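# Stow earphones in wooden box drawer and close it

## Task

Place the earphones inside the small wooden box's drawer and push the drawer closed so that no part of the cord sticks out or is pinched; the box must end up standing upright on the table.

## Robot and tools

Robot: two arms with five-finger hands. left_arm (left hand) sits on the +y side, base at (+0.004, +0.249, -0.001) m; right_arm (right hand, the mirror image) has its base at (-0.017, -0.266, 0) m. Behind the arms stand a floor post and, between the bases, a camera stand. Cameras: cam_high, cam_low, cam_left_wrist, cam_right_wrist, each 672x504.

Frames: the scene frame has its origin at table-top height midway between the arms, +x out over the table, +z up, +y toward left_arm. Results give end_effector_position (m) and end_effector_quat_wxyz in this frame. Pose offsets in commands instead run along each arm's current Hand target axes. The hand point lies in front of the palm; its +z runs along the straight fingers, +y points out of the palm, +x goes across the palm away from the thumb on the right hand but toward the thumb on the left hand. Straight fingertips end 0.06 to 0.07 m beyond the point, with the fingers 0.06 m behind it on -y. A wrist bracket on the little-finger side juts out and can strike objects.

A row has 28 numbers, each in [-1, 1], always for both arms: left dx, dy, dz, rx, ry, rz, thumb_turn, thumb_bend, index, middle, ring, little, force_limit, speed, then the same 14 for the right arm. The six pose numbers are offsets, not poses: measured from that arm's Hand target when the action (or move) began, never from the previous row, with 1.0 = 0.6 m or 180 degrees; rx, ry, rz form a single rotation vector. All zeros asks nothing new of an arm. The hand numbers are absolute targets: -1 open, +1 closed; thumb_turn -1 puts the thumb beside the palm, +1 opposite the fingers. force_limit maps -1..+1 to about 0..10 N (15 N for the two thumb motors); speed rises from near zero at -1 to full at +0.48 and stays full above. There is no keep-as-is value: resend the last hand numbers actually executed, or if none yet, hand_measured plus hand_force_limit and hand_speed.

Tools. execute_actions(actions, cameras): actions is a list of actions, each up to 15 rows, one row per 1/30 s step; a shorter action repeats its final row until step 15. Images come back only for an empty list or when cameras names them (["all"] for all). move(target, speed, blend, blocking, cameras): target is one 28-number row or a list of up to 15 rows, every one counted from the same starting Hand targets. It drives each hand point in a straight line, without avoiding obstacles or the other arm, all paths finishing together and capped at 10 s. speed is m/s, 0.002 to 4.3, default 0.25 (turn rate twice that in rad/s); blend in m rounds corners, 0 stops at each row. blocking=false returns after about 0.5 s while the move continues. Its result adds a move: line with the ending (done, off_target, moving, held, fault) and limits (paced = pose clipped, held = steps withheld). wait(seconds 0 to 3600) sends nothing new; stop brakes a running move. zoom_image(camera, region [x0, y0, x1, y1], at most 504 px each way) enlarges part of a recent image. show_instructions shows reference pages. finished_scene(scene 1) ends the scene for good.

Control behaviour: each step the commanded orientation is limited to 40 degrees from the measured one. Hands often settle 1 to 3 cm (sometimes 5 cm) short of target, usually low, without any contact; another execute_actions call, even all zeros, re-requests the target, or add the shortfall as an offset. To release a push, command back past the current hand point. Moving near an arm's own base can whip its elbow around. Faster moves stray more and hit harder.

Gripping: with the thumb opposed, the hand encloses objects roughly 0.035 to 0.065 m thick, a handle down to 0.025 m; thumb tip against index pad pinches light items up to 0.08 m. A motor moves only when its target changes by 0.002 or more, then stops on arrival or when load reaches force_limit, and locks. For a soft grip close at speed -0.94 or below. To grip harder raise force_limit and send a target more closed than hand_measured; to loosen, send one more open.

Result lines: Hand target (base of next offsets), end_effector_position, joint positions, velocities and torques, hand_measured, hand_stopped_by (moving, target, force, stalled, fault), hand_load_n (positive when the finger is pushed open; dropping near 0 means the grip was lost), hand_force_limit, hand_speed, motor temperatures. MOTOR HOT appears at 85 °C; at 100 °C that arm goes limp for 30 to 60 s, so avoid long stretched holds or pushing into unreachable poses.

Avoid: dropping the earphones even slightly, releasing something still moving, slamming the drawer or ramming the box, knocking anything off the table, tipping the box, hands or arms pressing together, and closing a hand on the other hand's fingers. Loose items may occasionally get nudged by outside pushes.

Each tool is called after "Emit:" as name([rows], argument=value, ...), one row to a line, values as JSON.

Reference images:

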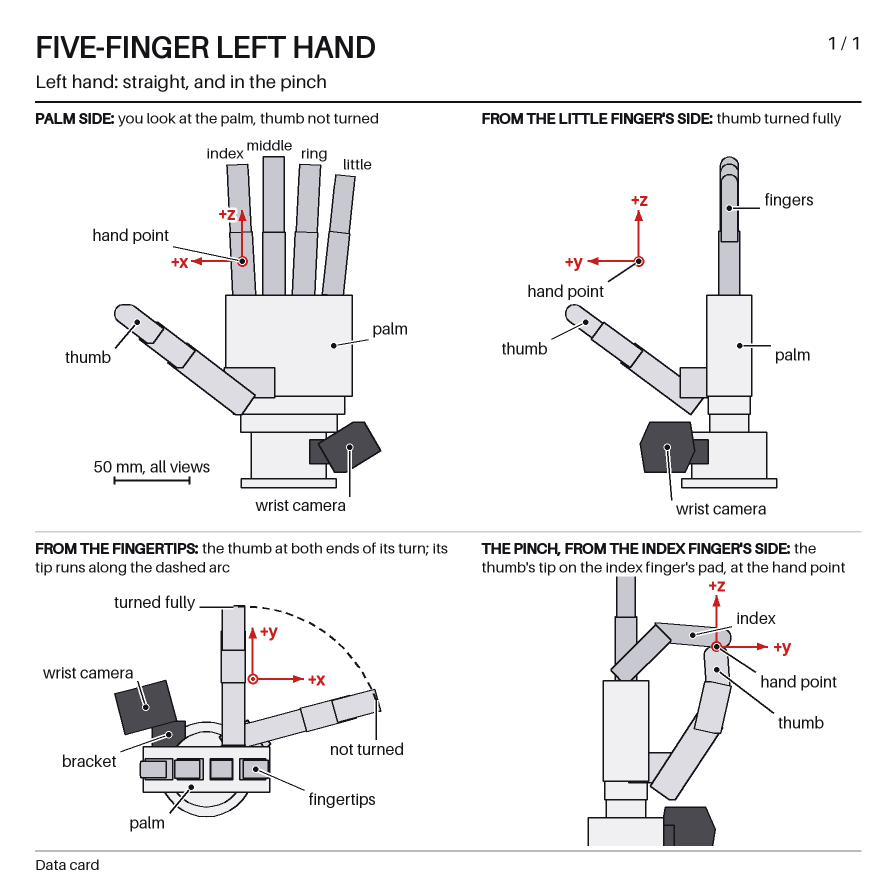

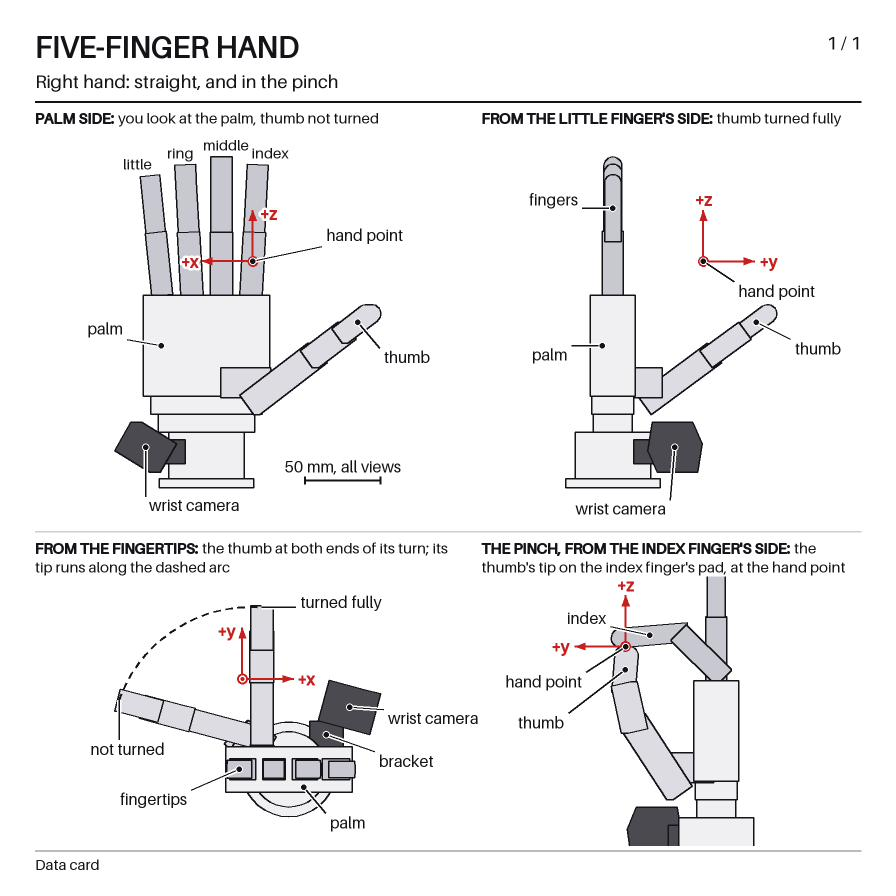

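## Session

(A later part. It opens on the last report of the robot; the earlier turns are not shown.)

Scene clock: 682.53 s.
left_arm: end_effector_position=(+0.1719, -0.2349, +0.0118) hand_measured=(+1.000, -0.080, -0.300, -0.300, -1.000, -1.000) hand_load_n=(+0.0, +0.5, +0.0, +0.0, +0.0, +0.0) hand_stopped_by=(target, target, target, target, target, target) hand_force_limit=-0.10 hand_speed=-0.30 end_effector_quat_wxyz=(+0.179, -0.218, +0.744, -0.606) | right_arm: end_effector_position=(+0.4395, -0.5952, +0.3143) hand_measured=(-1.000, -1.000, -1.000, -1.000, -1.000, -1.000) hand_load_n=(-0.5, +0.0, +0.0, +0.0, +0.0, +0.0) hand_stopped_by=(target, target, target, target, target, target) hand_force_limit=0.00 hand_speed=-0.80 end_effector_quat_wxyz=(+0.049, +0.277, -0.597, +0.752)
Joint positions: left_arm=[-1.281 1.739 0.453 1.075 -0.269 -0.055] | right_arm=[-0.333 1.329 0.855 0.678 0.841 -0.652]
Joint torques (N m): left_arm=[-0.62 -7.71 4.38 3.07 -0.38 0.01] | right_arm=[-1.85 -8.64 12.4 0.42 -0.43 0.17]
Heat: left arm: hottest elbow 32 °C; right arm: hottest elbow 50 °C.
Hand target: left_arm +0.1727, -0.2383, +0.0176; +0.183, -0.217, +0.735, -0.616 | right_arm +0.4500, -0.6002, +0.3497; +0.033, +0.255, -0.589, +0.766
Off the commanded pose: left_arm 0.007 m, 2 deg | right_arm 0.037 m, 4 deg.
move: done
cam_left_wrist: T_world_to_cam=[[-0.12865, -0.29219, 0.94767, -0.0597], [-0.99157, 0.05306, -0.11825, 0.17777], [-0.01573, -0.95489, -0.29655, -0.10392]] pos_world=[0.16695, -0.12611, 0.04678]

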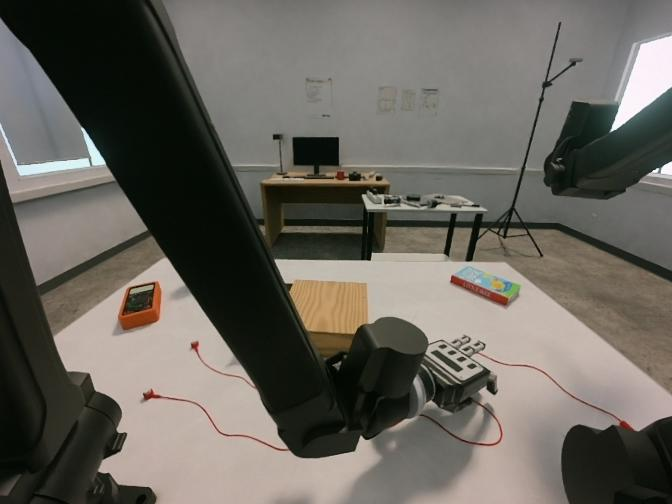

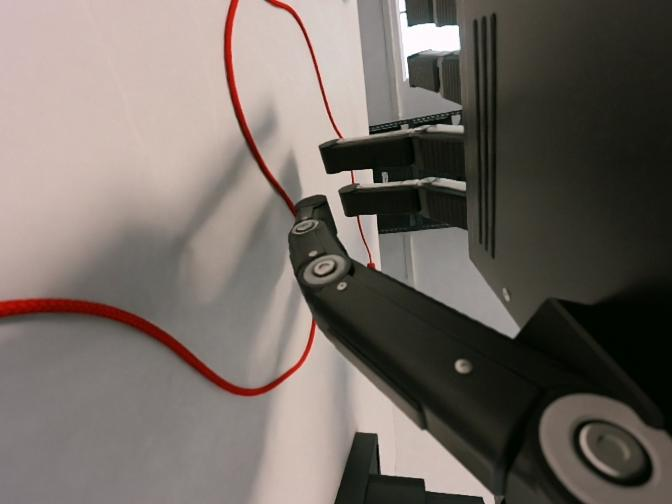

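Emit:
move([
  [0,0.0026,-0.0148,0,0,0,1,-0.08,-0.3,-0.3,-1,-1,-0.1,-0.3,0,0,0,0,0,0,-1,-1,-1,-1,-1,-1,0,-0.8],
  [0,0.0174,-0.0122,0,0,0,1,-0.08,-0.3,-0.3,-1,-1,-0.1,-0.3,0,0,0,0,0,0,-1,-1,-1,-1,-1,-1,0,-0.8],
], cameras=["cam_low","cam_left_wrist"], speed=0.04)

Emit:
zoom_image(camera="cam_left_wrist", region=[150, 50, 430, 310])

Emit:
zoom_image(camera="cam_low", region=[400, 300, 540, 440])

Scene clock: 698.20 s.
left_arm: end_effector_position=(+0.1710, -0.2266, +0.0033) hand_measured=(+1.000, -0.080, -0.300, -0.300, -1.000, -1.000) hand_load_n=(+0.0, +0.0, +0.0, -0.5, +0.0, +0.0) hand_stopped_by=(target, target, target, target, target, target) hand_force_limit=-0.10 hand_speed=-0.30 end_effector_quat_wxyz=(+0.182, -0.221, +0.742, -0.606) | right_arm: end_effector_position=(+0.4395, -0.5952, +0.3143) hand_measured=(-1.000, -1.000, -1.000, -1.000, -1.000, -1.000) hand_load_n=(+0.0, +0.0, +0.0, +0.0, +0.0, +0.0) hand_stopped_by=(target, target, target, target, target, target) hand_force_limit=0.00 hand_speed=-0.80 end_effector_quat_wxyz=(+0.049, +0.277, -0.597, +0.752)
Joint positions: left_arm=[-1.281 1.768 0.432 1.127 -0.277 -0.055] | right_arm=[-0.333 1.329 0.855 0.678 0.841 -0.652]
Joint torques (N m): left_arm=[-1.44 -7.77 3.78 3.12 -0.33 -0.01] | right_arm=[-1.85 -8.7 12.38 0.43 -0.43 0.17]
Heat: left arm: hottest shoulder 31 °C; right arm: hottest elbow 50 °C.
Hand target: left_arm +0.1678, -0.2308, +0.0086; +0.183, -0.217, +0.735, -0.616 | right_arm +0.4500, -0.6002, +0.3497; +0.033, +0.255, -0.589, +0.766
Off the commanded pose: left_arm 0.007 m, 2 deg | right_arm 0.037 m, 4 deg.
move: done
cam_left_wrist: T_world_to_cam=[[-0.12835, -0.29217, 0.94771, -0.04936], [-0.9917, 0.04546, -0.12029, 0.17365], [-0.00794, -0.95529, -0.29558, -0.10007]] pos_world=[0.16508, -0.11791, 0.03809]

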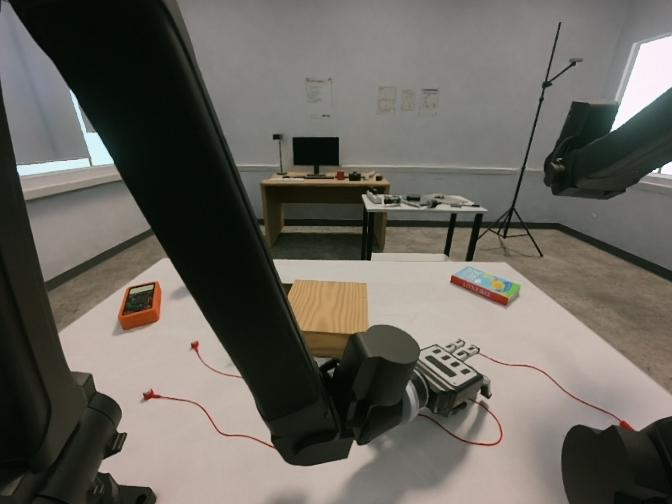

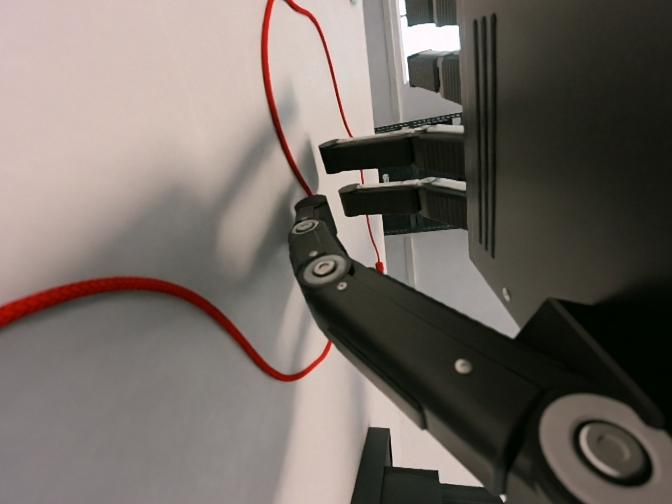

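Scaled by 1.800 from the camera's image (finer frame: 960x720).

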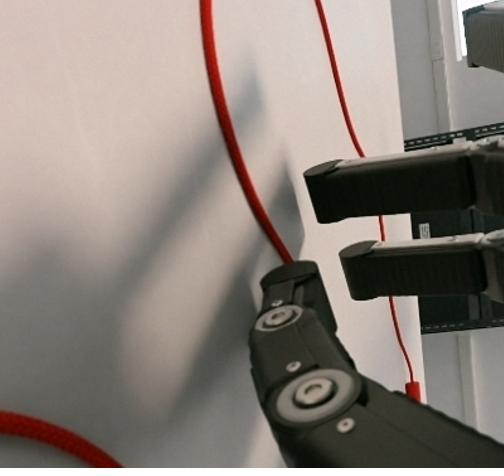

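Scaled by 3.600 from the camera's image (finer frame: 960x720).

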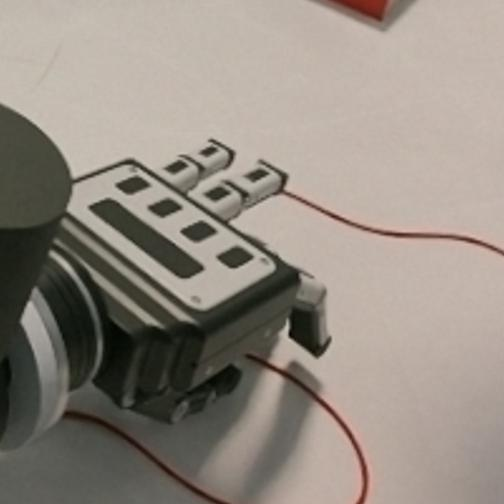

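Emit:
move(target=[0,0.0131,0.0023,0,0,0,1,-0.08,-0.3,-0.3,-1,-1,-0.1,-0.3,0,0,0,0,0,0,-1,-1,-1,-1,-1,-1,0,-0.8], cameras=["cam_low","cam_left_wrist"], speed=0.03)

Emit:
zoom_image(camera="cam_left_wrist", region=[220, 120, 400, 290])

Emit:
zoom_image(camera="cam_low", region=[420, 330, 520, 430])

Scene clock: 717.60 s.
left_arm: end_effector_position=(+0.1706, -0.2271, -0.0015) hand_measured=(+1.000, -0.080, -0.300, -0.300, -1.000, -1.000) hand_load_n=(+0.0, +0.0, +0.0, +0.0, +0.0, +0.0) hand_stopped_by=(target, target, target, target, target, target) hand_force_limit=-0.10 hand_speed=-0.30 end_effector_quat_wxyz=(+0.182, -0.220, +0.740, -0.609) | right_arm: end_effector_position=(+0.4395, -0.5952, +0.3143) hand_measured=(-1.000, -1.000, -1.000, -1.000, -1.000, -1.000) hand_load_n=(+0.0, +0.0, +0.0, +0.0, -0.5, +0.0) hand_stopped_by=(target, target, target, target, target, target) hand_force_limit=0.00 hand_speed=-0.80 end_effector_quat_wxyz=(+0.049, +0.277, -0.597, +0.752)
Joint positions: left_arm=[-1.283 1.797 0.432 1.164 -0.279 -0.055] | right_arm=[-0.333 1.329 0.855 0.678 0.841 -0.652]
Joint torques (N m): left_arm=[-0.85 -7.53 3.49 2.89 -0.3 -0.02] | right_arm=[-1.79 -8.7 12.4 0.44 -0.43 0.17]
Heat: left arm: hottest shoulder 31 °C; right arm: hottest elbow 50 °C.
Hand target: left_arm +0.1678, -0.2307, +0.0006; +0.183, -0.217, +0.735, -0.616 | right_arm +0.4500, -0.6002, +0.3497; +0.033, +0.255, -0.589, +0.766
Off the commanded pose: left_arm 0.005 m, 1 deg | right_arm 0.037 m, 4 deg.
move: done
cam_left_wrist: T_world_to_cam=[[-0.13075, -0.28533, 0.94947, -0.04313], [-0.99139, 0.04462, -0.12312, 0.17255], [-0.00724, -0.95739, -0.2887, -0.10248]] pos_world=[0.16468, -0.11812, 0.03261]

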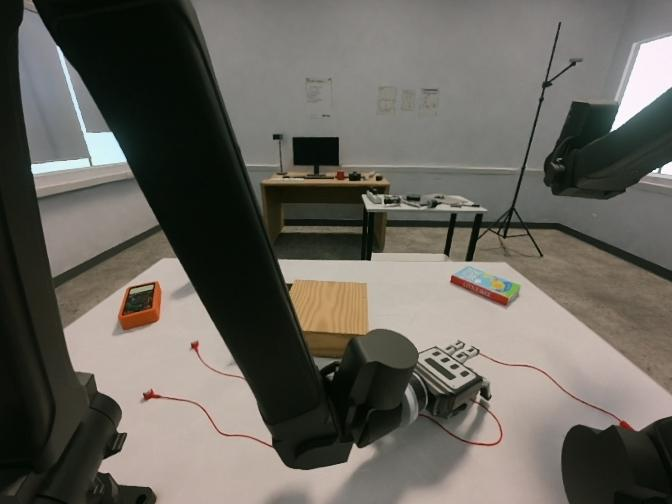

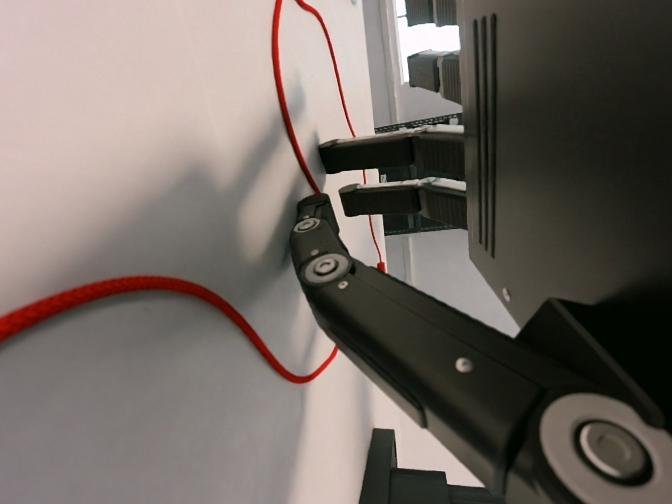

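Scaled by 2.800 from the camera's image (finer frame: 960x720).

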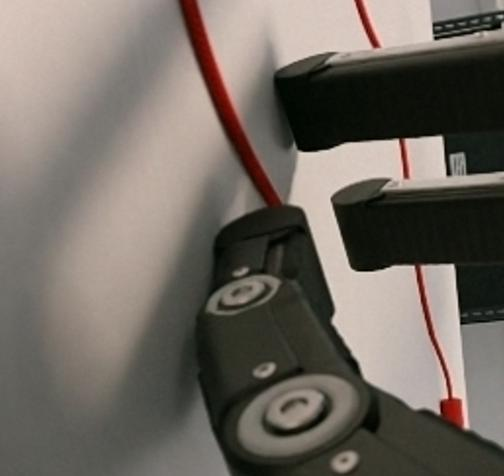

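Scaled by 5.040 from the camera's image (finer frame: 960x720).

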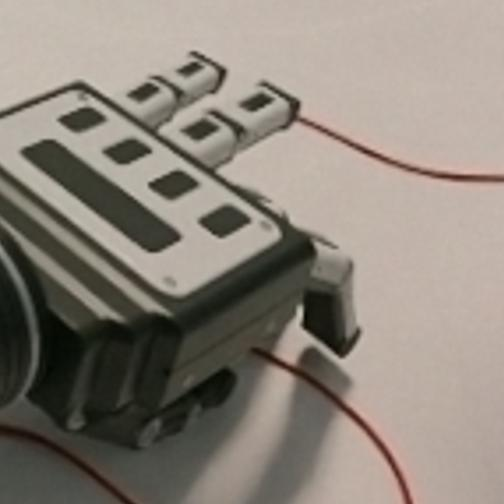

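Emit:
move(target=[0,-0.0078,0.0155,0,0,0,1,-0.08,-0.3,-0.3,-1,-1,-0.1,-0.3,0,0,0,0,0,0,-1,-1,-1,-1,-1,-1,0,-0.8], cameras=["cam_low","cam_left_wrist"], speed=0.03)

Emit:
zoom_image(camera="cam_left_wrist", region=[220, 120, 400, 290])

Emit:
zoom_image(camera="cam_low", region=[420, 330, 520, 430])

Scene clock: 733.40 s.
left_arm: end_effector_position=(+0.1706, -0.2271, -0.0015) hand_measured=(+1.000, -0.080, -0.300, -0.300, -1.000, -1.000) hand_load_n=(+0.0, +0.0, +0.0, +0.0, +0.0, +0.0) hand_stopped_by=(target, target, target, target, target, target) hand_force_limit=-0.10 hand_speed=-0.30 end_effector_quat_wxyz=(+0.182, -0.220, +0.740, -0.609) | right_arm: end_effector_position=(+0.4395, -0.5952, +0.3143) hand_measured=(-1.000, -1.000, -1.000, -1.000, -1.000, -1.000) hand_load_n=(+0.0, +0.0, +0.0, +0.0, +0.0, +0.0) hand_stopped_by=(target, target, target, target, target, target) hand_force_limit=0.00 hand_speed=-0.80 end_effector_quat_wxyz=(+0.049, +0.277, -0.597, +0.752)
Joint positions: left_arm=[-1.283 1.797 0.432 1.164 -0.279 -0.055] | right_arm=[-0.333 1.329 0.855 0.678 0.841 -0.652]
Joint torques (N m): left_arm=[-0.67 -7.65 5.79 1.54 0.02 0] | right_arm=[-1.79 -8.64 12.4 0.43 -0.43 0.16]
Heat: left arm: hottest shoulder 31 °C; right arm: hottest elbow 51 °C.
Hand target: left_arm +0.1732, -0.2391, +0.0036; +0.183, -0.217, +0.735, -0.616 | right_arm +0.4500, -0.6002, +0.3497; +0.033, +0.255, -0.589, +0.766
Off the commanded pose: left_arm 0.013 m, 1 deg | right_arm 0.037 m, 4 deg.
move: off_target (left_arm)
cam_left_wrist: T_world_to_cam=[[-0.13075, -0.28533, 0.94947, -0.04313], [-0.99139, 0.04462, -0.12312, 0.17255], [-0.00724, -0.95739, -0.2887, -0.10248]] pos_world=[0.16468, -0.11812, 0.03261]

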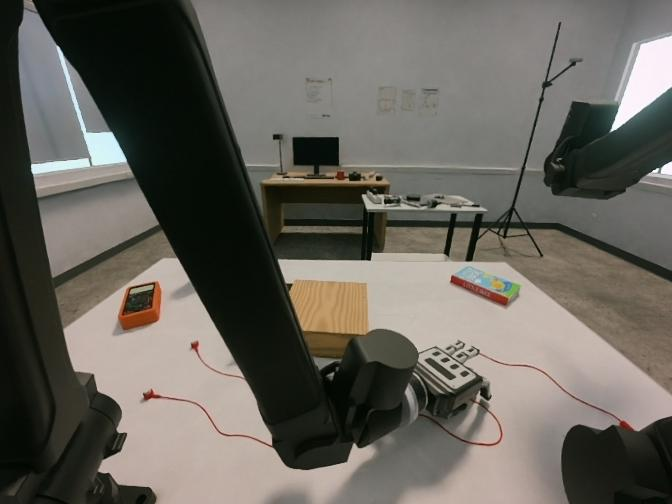

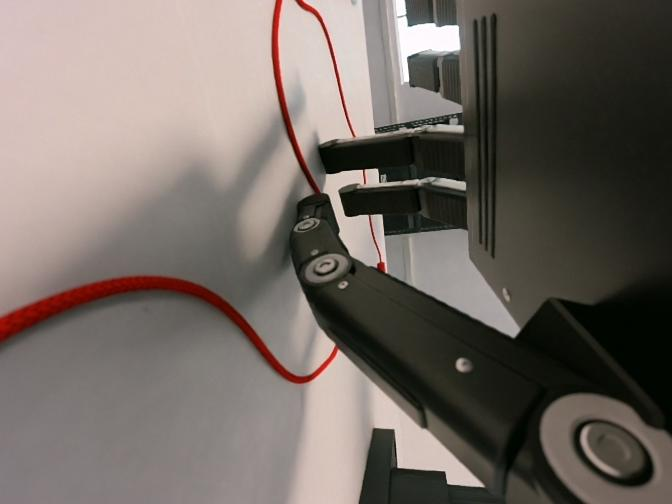

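Scaled by 2.800 from the camera's image (finer frame: 960x720).

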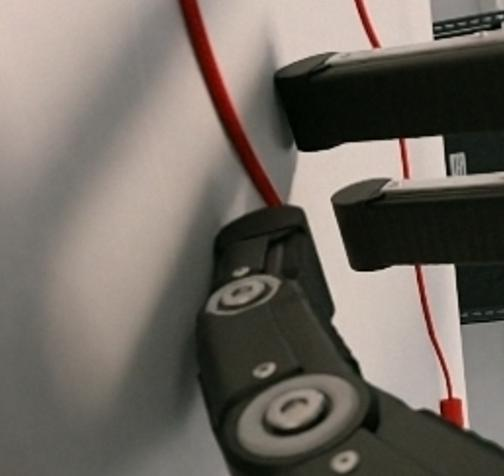

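Scaled by 5.040 from the camera's image (finer frame: 960x720).

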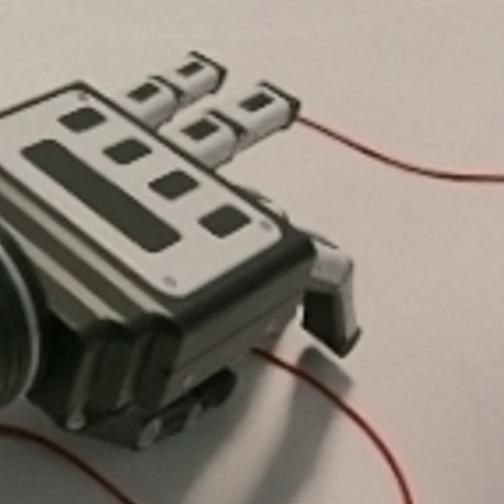

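Emit:
move([
  [-0.0028,-0.0332,-0.004,0,0,0,1,-0.08,-0.3,-0.3,-1,-1,-0.1,-0.3,0,0,0,0,0,0,-1,-1,-1,-1,-1,-1,0,-0.8],
  [-0.0028,0.0013,0.0021,0,0,0,1,-0.08,-0.3,-0.3,-1,-1,-0.1,-0.3,0,0,0,0,0,0,-1,-1,-1,-1,-1,-1,0,-0.8],
], cameras=["cam_low","cam_left_wrist"], speed=0.04)

Emit:
zoom_image(camera="cam_left_wrist", region=[220, 120, 400, 290])

Emit:
zoom_image(camera="cam_low", region=[420, 330, 520, 430])

Scene clock: 745.07 s.
left_arm: end_effector_position=(+0.1702, -0.2267, -0.0013) hand_measured=(+1.000, -0.080, -0.300, -0.300, -1.000, -1.000) hand_load_n=(+0.0, +0.0, +0.0, +0.0, +0.0, +0.0) hand_stopped_by=(target, target, target, target, target, target) hand_force_limit=-0.10 hand_speed=-0.30 end_effector_quat_wxyz=(+0.181, -0.220, +0.742, -0.607) | right_arm: end_effector_position=(+0.4395, -0.5952, +0.3143) hand_measured=(-1.000, -1.000, -1.000, -1.000, -1.000, -1.000) hand_load_n=(-0.5, +0.0, +0.0, +0.0, +0.0, +0.0) hand_stopped_by=(target, target, target, target, target, target) hand_force_limit=0.00 hand_speed=-0.80 end_effector_quat_wxyz=(+0.049, +0.277, -0.597, +0.752)
Joint positions: left_arm=[-1.283 1.789 0.432 1.15 -0.277 -0.055] | right_arm=[-0.333 1.329 0.855 0.678 0.841 -0.652]
Joint torques (N m): left_arm=[0.32 -7 6.12 2.39 0.04 0.02] | right_arm=[-1.85 -8.64 12.4 0.43 -0.43 0.17]
Heat: left arm: hottest shoulder 31 °C; right arm: hottest elbow 51 °C.
Hand target: left_arm +0.1753, -0.2391, +0.0026; +0.183, -0.217, +0.735, -0.616 | right_arm +0.4500, -0.6002, +0.3497; +0.033, +0.255, -0.589, +0.766
Off the commanded pose: left_arm 0.014 m, 1 deg | right_arm 0.037 m, 4 deg.
move: off_target (left_arm)
cam_left_wrist: T_world_to_cam=[[-0.12922, -0.29058, 0.94808, -0.04467], [-0.99157, 0.04687, -0.12078, 0.17265], [-0.00934, -0.9557, -0.29419, -0.10133]] pos_world=[0.16448, -0.11791, 0.03339]

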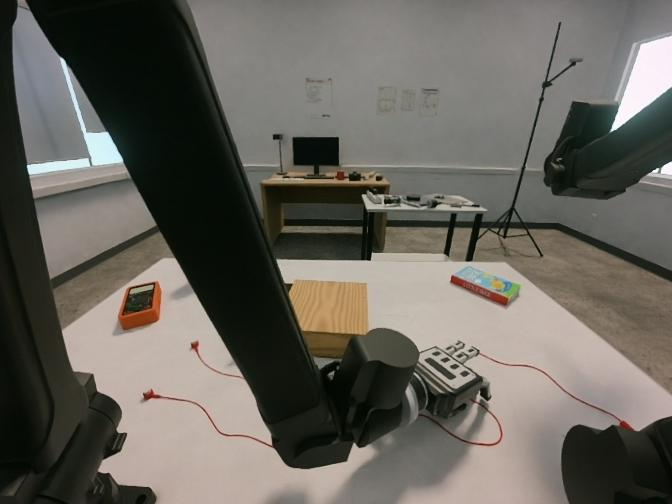

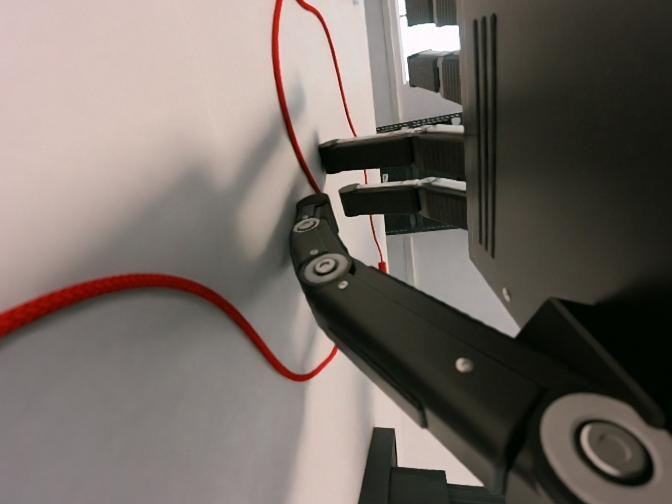

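Scaled by 2.800 from the camera's image (finer frame: 960x720).

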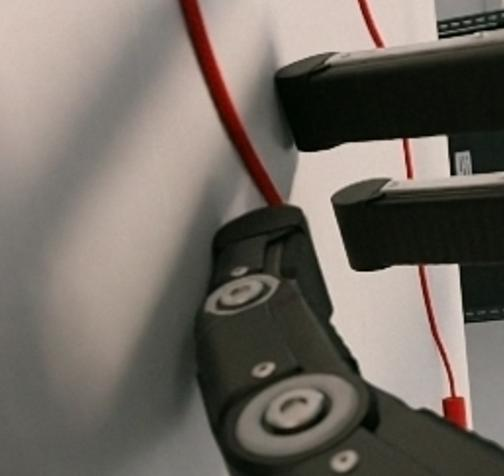

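Scaled by 5.040 from the camera's image (finer frame: 960x720).

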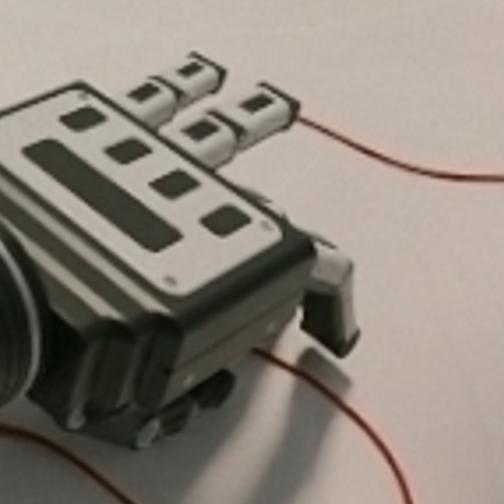

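Emit:
move([
  [-0.0035,-0.0695,-0.0093,0,0,0,1,-0.08,-0.3,-0.3,-1,-1,-0.1,-0.3,0,0,0,0,0,0,-1,-1,-1,-1,-1,-1,0,-0.8],
  [-0.0035,-0.0022,0.0026,0,0,0,1,-0.08,-0.3,-0.3,-1,-1,-0.1,-0.3,0,0,0,0,0,0,-1,-1,-1,-1,-1,-1,0,-0.8],
], cameras=["cam_low","cam_left_wrist"], speed=0.08)

Emit:
zoom_image(camera="cam_left_wrist", region=[220, 120, 400, 290])

Emit:
zoom_image(camera="cam_low", region=[420, 330, 520, 430])

Scene clock: 770.43 s.
left_arm: end_effector_position=(+0.1692, -0.2276, -0.0009) hand_measured=(+1.000, -0.080, -0.300, -0.300, -1.000, -1.000) hand_load_n=(+0.0, +0.0, +0.0, +0.0, +0.0, +0.0) hand_stopped_by=(target, target, target, target, target, target) hand_force_limit=-0.10 hand_speed=-0.30 end_effector_quat_wxyz=(+0.179, -0.218, +0.743, -0.607) | right_arm: end_effector_position=(+0.4395, -0.5952, +0.3143) hand_measured=(-1.000, -1.000, -1.000, -1.000, -1.000, -1.000) hand_load_n=(+0.0, +0.0, +0.0, +0.0, +0.0, +0.0) hand_stopped_by=(target, target, target, target, target, target) hand_force_limit=0.00 hand_speed=-0.80 end_effector_quat_wxyz=(+0.049, +0.277, -0.597, +0.752)
Joint positions: left_arm=[-1.283 1.786 0.433 1.144 -0.271 -0.055] | right_arm=[-0.333 1.329 0.855 0.678 0.841 -0.652]
Joint torques (N m): left_arm=[0.79 -6.83 6.22 2.35 -0.01 0.05] | right_arm=[-1.9 -8.7 12.38 0.44 -0.44 0.16]
Heat: left arm: hottest shoulder 31 °C; right arm: hottest elbow 51 °C.
Hand target: left_arm +0.1780, -0.2395, +0.0037; +0.183, -0.217, +0.735, -0.616 | right_arm +0.4500, -0.6002, +0.3497; +0.033, +0.255, -0.589, +0.766
Off the commanded pose: left_arm 0.015 m, 2 deg | right_arm 0.037 m, 4 deg.
move: off_target (left_arm)
cam_left_wrist: T_world_to_cam=[[-0.12938, -0.29089, 0.94797, -0.04554], [-0.99147, 0.05293, -0.11908, 0.17309], [-0.01554, -0.95529, -0.29526, -0.10092]] pos_world=[0.16415, -0.11881, 0.03399]

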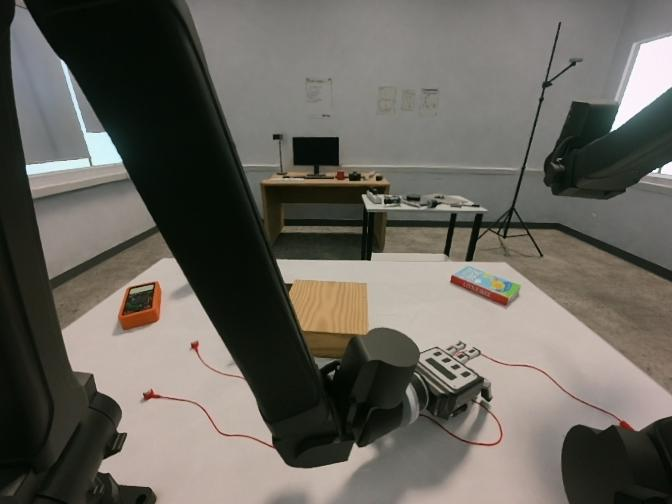

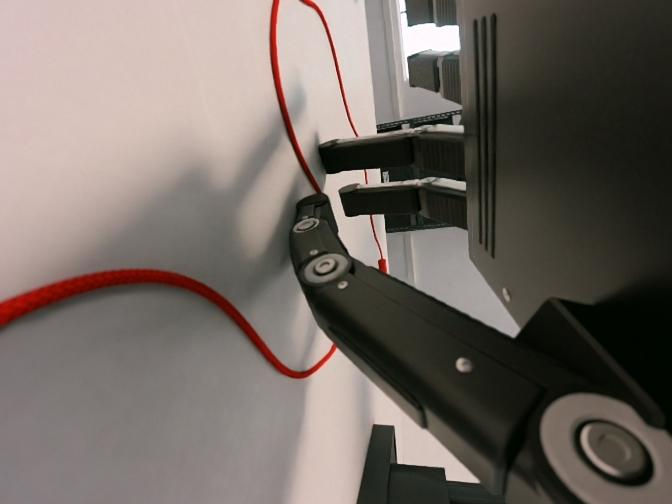

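Scaled by 2.800 from the camera's image (finer frame: 960x720).

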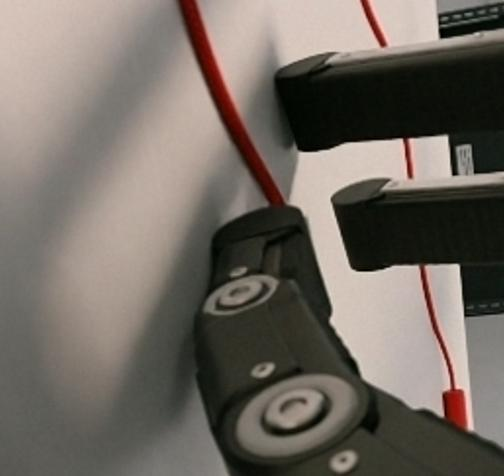

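Scaled by 5.040 from the camera's image (finer frame: 960x720).

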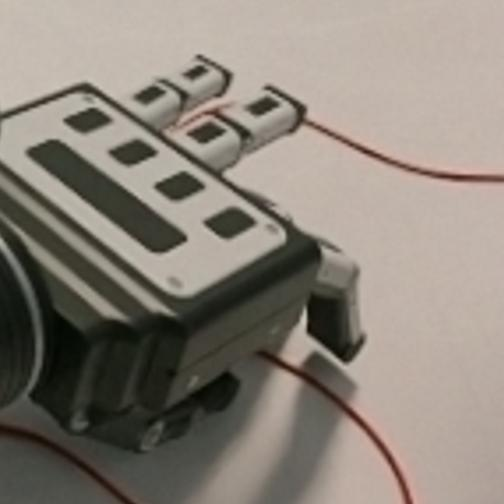

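Emit:
move([
  [-0.0018,-0.0537,0.0158,0,0,0,1,-0.08,-0.3,-0.3,-1,-1,-0.1,-0.3,0,0,0,0,0,0,-1,-1,-1,-1,-1,-1,0,-0.8],
  [-0.0018,-0.0043,0.0245,0,0,0,1,-0.08,-0.3,-0.3,-1,-1,-0.1,-0.3,0,0,0,0,0,0,-1,-1,-1,-1,-1,-1,0,-0.8],
], cameras=["cam_low","cam_left_wrist"], speed=0.08)

Emit:
zoom_image(camera="cam_left_wrist", region=[220, 120, 400, 290])

Emit:
zoom_image(camera="cam_low", region=[420, 330, 520, 430])

Scene clock: 786.10 s.
left_arm: end_effector_position=(+0.1761, -0.2403, -0.0008) hand_measured=(+1.000, -0.080, -0.300, -0.300, -1.000, -1.000) hand_load_n=(+0.0, +0.0, +0.0, +0.0, +0.0, +0.0) hand_stopped_by=(target, target, target, target, target, target) hand_force_limit=-0.10 hand_speed=-0.30 end_effector_quat_wxyz=(+0.177, -0.218, +0.743, -0.607) | right_arm: end_effector_position=(+0.4395, -0.5952, +0.3143) hand_measured=(-1.000, -1.000, -1.000, -1.000, -1.000, -1.000) hand_load_n=(-0.5, +0.0, +0.0, +0.0, +0.0, +0.0) hand_stopped_by=(target, target, target, target, target, target) hand_force_limit=0.00 hand_speed=-0.80 end_effector_quat_wxyz=(+0.049, +0.277, -0.597, +0.752)
Joint positions: left_arm=[-1.272 1.8 0.472 1.119 -0.257 -0.055] | right_arm=[-0.333 1.329 0.855 0.678 0.841 -0.652]
Joint torques (N m): left_arm=[1.2 -6.48 6.42 2.29 -0.01 0.09] | right_arm=[-1.79 -8.64 12.38 0.43 -0.43 0.16]
Heat: left arm: hottest shoulder 31 °C; right arm: hottest elbow 51 °C.
Hand target: left_arm +0.1870, -0.2514, +0.0036; +0.183, -0.217, +0.735, -0.616 | right_arm +0.4500, -0.6002, +0.3497; +0.033, +0.255, -0.589, +0.766
Off the commanded pose: left_arm 0.016 m, 2 deg | right_arm 0.037 m, 4 deg.
move: off_target (left_arm)
cam_left_wrist: T_world_to_cam=[[-0.12765, -0.28968, 0.94857, -0.04833], [-0.99164, 0.05553, -0.11648, 0.18125], [-0.01893, -0.95551, -0.29435, -0.11235]] pos_world=[0.17144, -0.13141, 0.03389]

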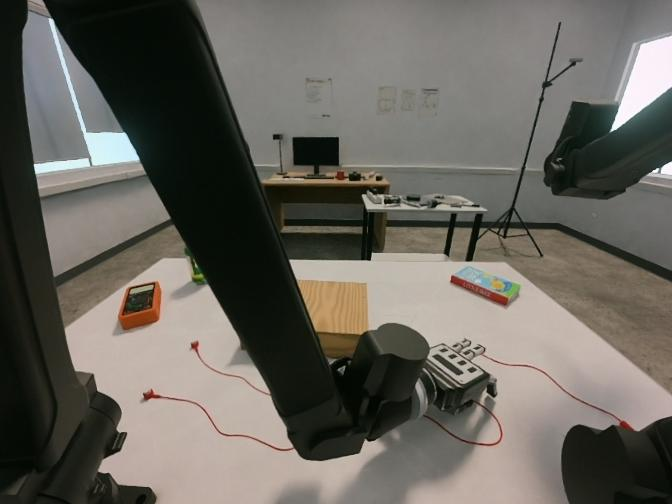

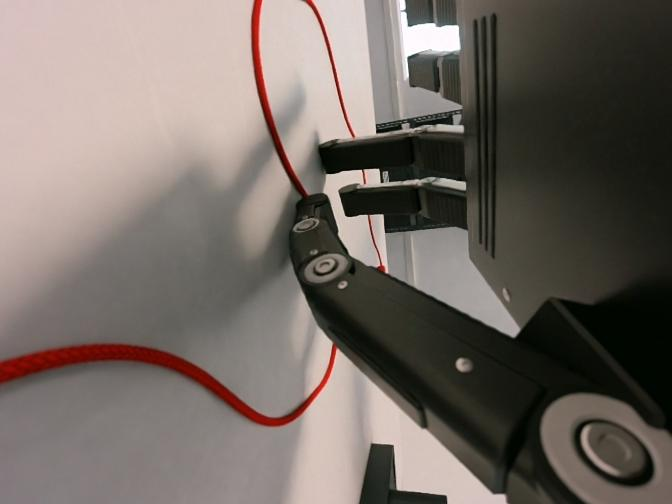

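Scaled by 2.800 from the camera's image (finer frame: 960x720).

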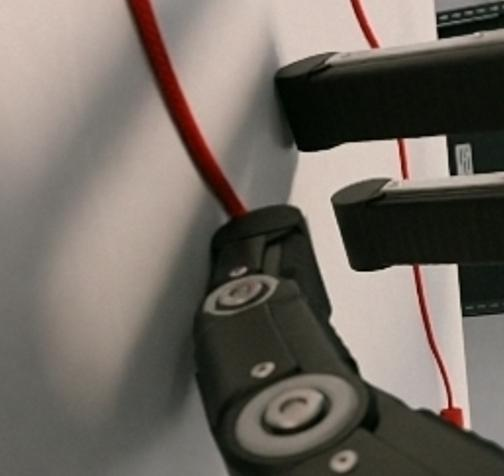

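Scaled by 5.040 from the camera's image (finer frame: 960x720).

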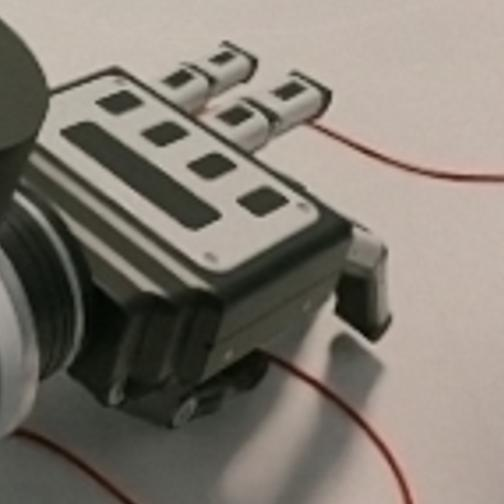

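Emit:
move(target=[0,0,0,0,0,0,1,-0.08,0.5,0.5,-1,-1,-0.1,-0.7,0,0,0,0,0,0,-1,-1,-1,-1,-1,-1,0,-0.8], cameras=["cam_low","cam_left_wrist"], speed=0.03)

Emit:
zoom_image(camera="cam_left_wrist", region=[220, 120, 400, 290])

Emit:
zoom_image(camera="cam_low", region=[420, 330, 520, 430])

Scene clock: 798.97 s.
left_arm: end_effector_position=(+0.1834, -0.2487, +0.0077) hand_measured=(+1.000, -0.080, +0.276, +0.250, -1.000, -1.000) hand_load_n=(+0.0, +1.0, +10.0, +8.0, +0.0, +0.0) hand_stopped_by=(target, target, force, force, target, target) hand_force_limit=-0.10 hand_speed=-0.70 end_effector_quat_wxyz=(+0.178, -0.220, +0.734, -0.617) | right_arm: end_effector_position=(+0.4395, -0.5952, +0.3143) hand_measured=(-1.000, -1.000, -1.000, -1.000, -1.000, -1.000) hand_load_n=(+0.0, +0.0, -0.5, +0.0, +0.0, +0.0) hand_stopped_by=(target, target, target, target, target, target) hand_force_limit=0.00 hand_speed=-0.80 end_effector_quat_wxyz=(+0.049, +0.277, -0.597, +0.752)
Joint positions: left_arm=[-1.261 1.801 0.492 1.129 -0.251 -0.055] | right_arm=[-0.333 1.329 0.855 0.678 0.841 -0.652]
Joint torques (N m): left_arm=[1.08 -6.83 4.92 1.87 -0.01 0.02] | right_arm=[-1.79 -8.7 12.38 0.42 -0.43 0.16]
Heat: left arm: hottest shoulder 31 °C; right arm: hottest elbow 52 °C.
Hand target: left_arm +0.1870, -0.2514, +0.0036; +0.183, -0.217, +0.735, -0.616 | right_arm +0.4500, -0.6002, +0.3497; +0.033, +0.255, -0.589, +0.766
Off the commanded pose: left_arm 0.006 m, 1 deg | right_arm 0.037 m, 4 deg.
move: done
cam_left_wrist: T_world_to_cam=[[-0.13325, -0.26494, 0.95501, -0.05081], [-0.99101, 0.04761, -0.12507, 0.18802], [-0.01234, -0.96309, -0.2689, -0.12109]] pos_world=[0.17806, -0.13904, 0.03948]

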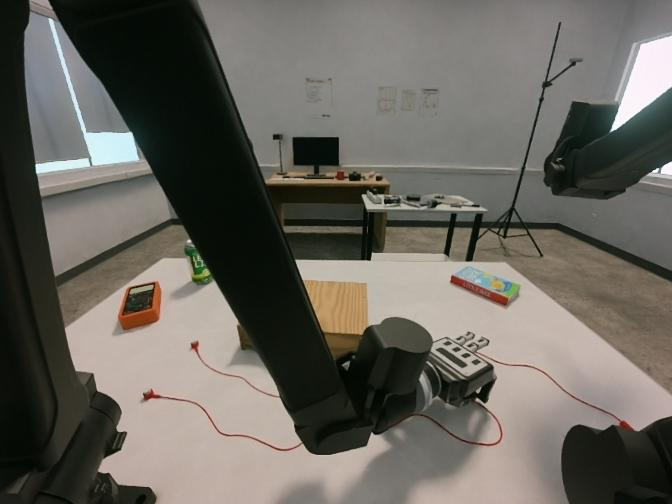

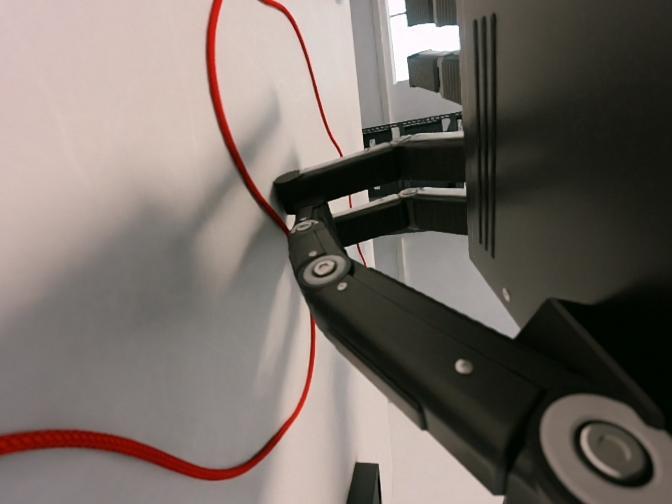

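Scaled by 2.800 from the camera's image (finer frame: 960x720).

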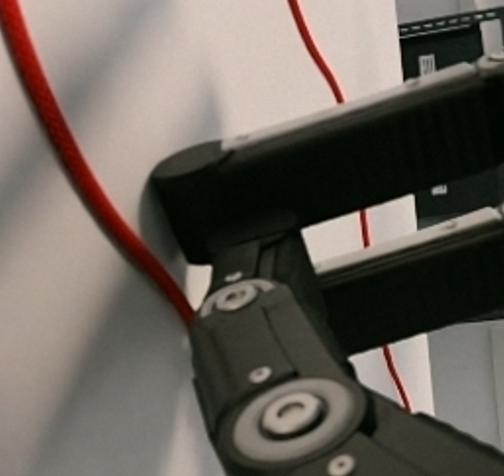

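Scaled by 5.040 from the camera's image (finer frame: 960x720).

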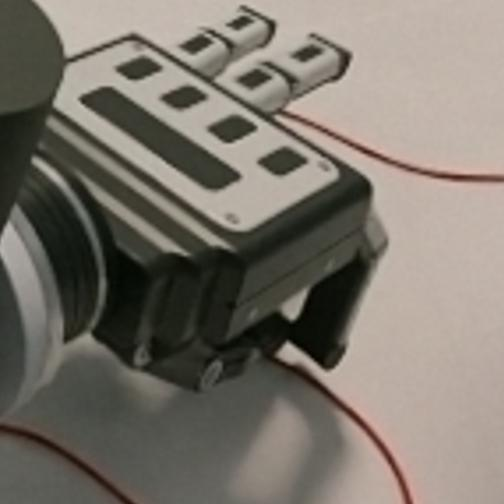

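Emit:
move([
  [0,0,0,0,0,0,1,-0.08,-0.5,-1,-1,-1,-0.1,-0.3,0,0,0,0,0,0,-1,-1,-1,-1,-1,-1,0,-0.8],
  [0,-0.4,-0.05,0,0,0,1,-0.08,-0.5,-1,-1,-1,-0.1,-0.3,0,0,0,0,0,0,-1,-1,-1,-1,-1,-1,0,-0.8],
], cameras=["cam_low","cam_left_wrist","cam_high"], speed=0.15)

Emit:
zoom_image(camera="cam_high", region=[440, 180, 560, 270])

Emit:
zoom_image(camera="cam_low", region=[310, 380, 430, 460])

Scene clock: 865.47 s.
left_arm: end_effector_position=(+0.1817, -0.2482, +0.2032) hand_measured=(+1.000, -0.080, -0.500, -1.000, -1.000, -1.000) hand_load_n=(+0.0, +0.5, +0.0, -0.5, +0.0, +0.0) hand_stopped_by=(target, target, target, target, target, target) hand_force_limit=-0.10 hand_speed=-0.30 end_effector_quat_wxyz=(+0.175, -0.218, +0.756, -0.592) | right_arm: end_effector_position=(+0.4395, -0.5952, +0.3143) hand_measured=(-1.000, -1.000, -1.000, -1.000, -1.000, -1.000) hand_load_n=(+0.0, +0.0, +0.0, +0.0, +0.0, +0.0) hand_stopped_by=(target, target, target, target, target, target) hand_force_limit=0.00 hand_speed=-0.80 end_effector_quat_wxyz=(+0.049, +0.277, -0.597, +0.752)
Joint positions: left_arm=[-1.261 1.186 0.696 0.242 -0.243 -0.055] | right_arm=[-0.333 1.329 0.855 0.678 0.841 -0.652]
Joint torques (N m): left_arm=[1.14 -7.53 14.87 1.26 -0.03 0.11] | right_arm=[-1.85 -8.64 12.38 0.44 -0.43 0.17]
Heat: left arm: hottest shoulder 31 °C; right arm: hottest elbow 52 °C.
Hand target: left_arm +0.1933, -0.2618, +0.2452; +0.183, -0.217, +0.735, -0.616 | right_arm +0.4500, -0.6002, +0.3497; +0.033, +0.255, -0.589, +0.766
Off the commanded pose: left_arm 0.046 m, 4 deg | right_arm 0.037 m, 4 deg.
move: off_target (left_arm)
cam_left_wrist: T_world_to_cam=[[-0.1141, -0.32425, 0.93907, -0.25255], [-0.99312, 0.06227, -0.09916, 0.20935], [-0.02632, -0.94392, -0.32912, -0.04847]] pos_world=[0.17782, -0.14068, 0.24197]
Images, in order (width x height): cam_high 672x504, cam_low 672x504, cam_left_wrist 672x504.

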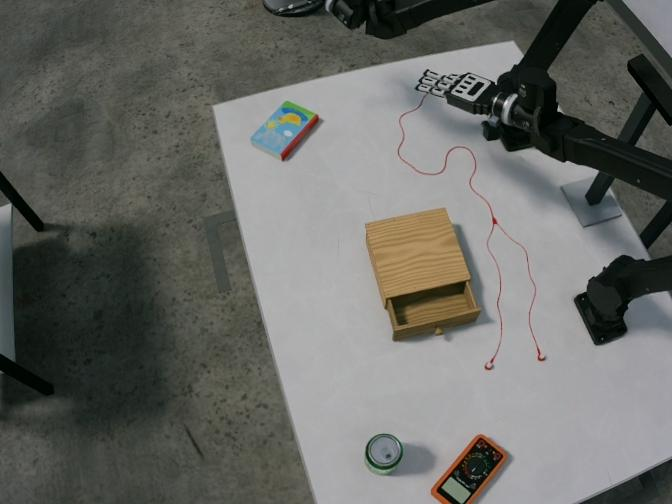

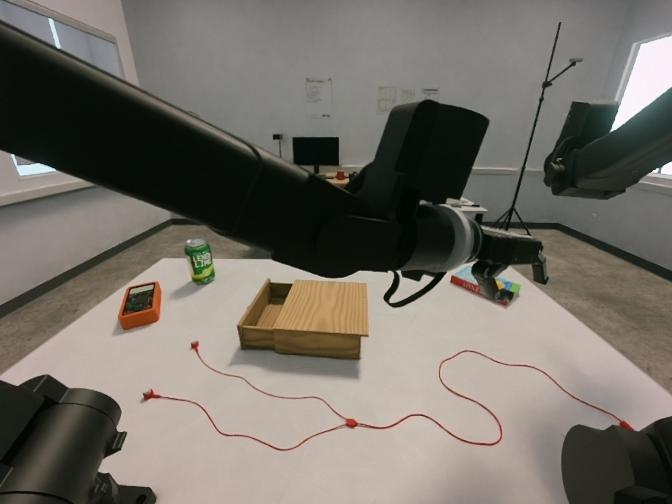

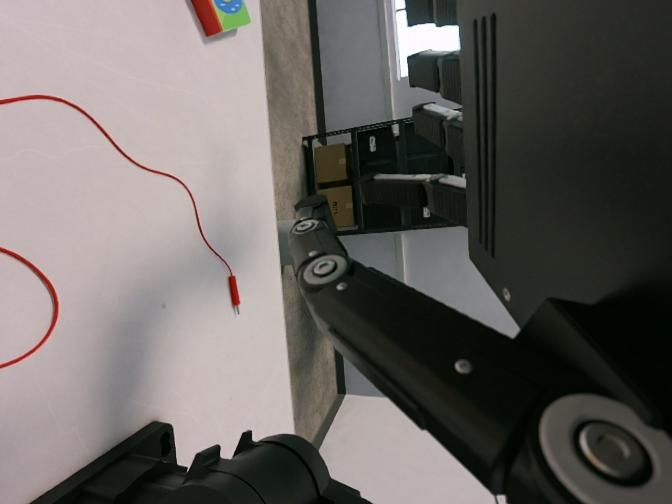

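Scaled by 4.200 from the camera's image (finer frame: 960x720).

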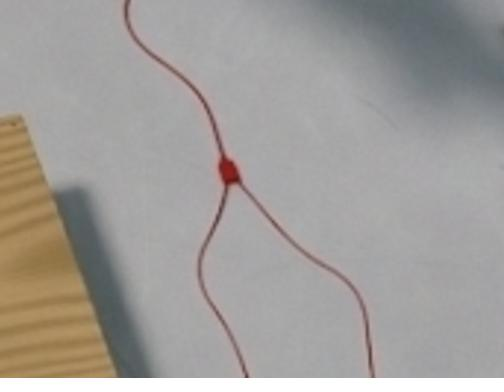

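Scaled by 4.200 from the camera's image (finer frame: 960x720).

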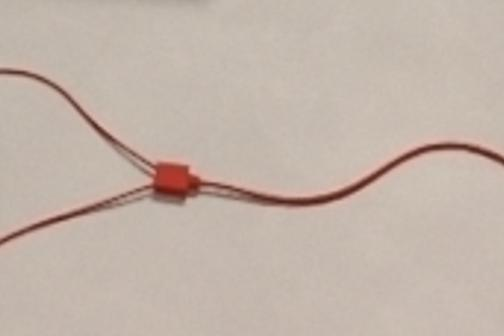

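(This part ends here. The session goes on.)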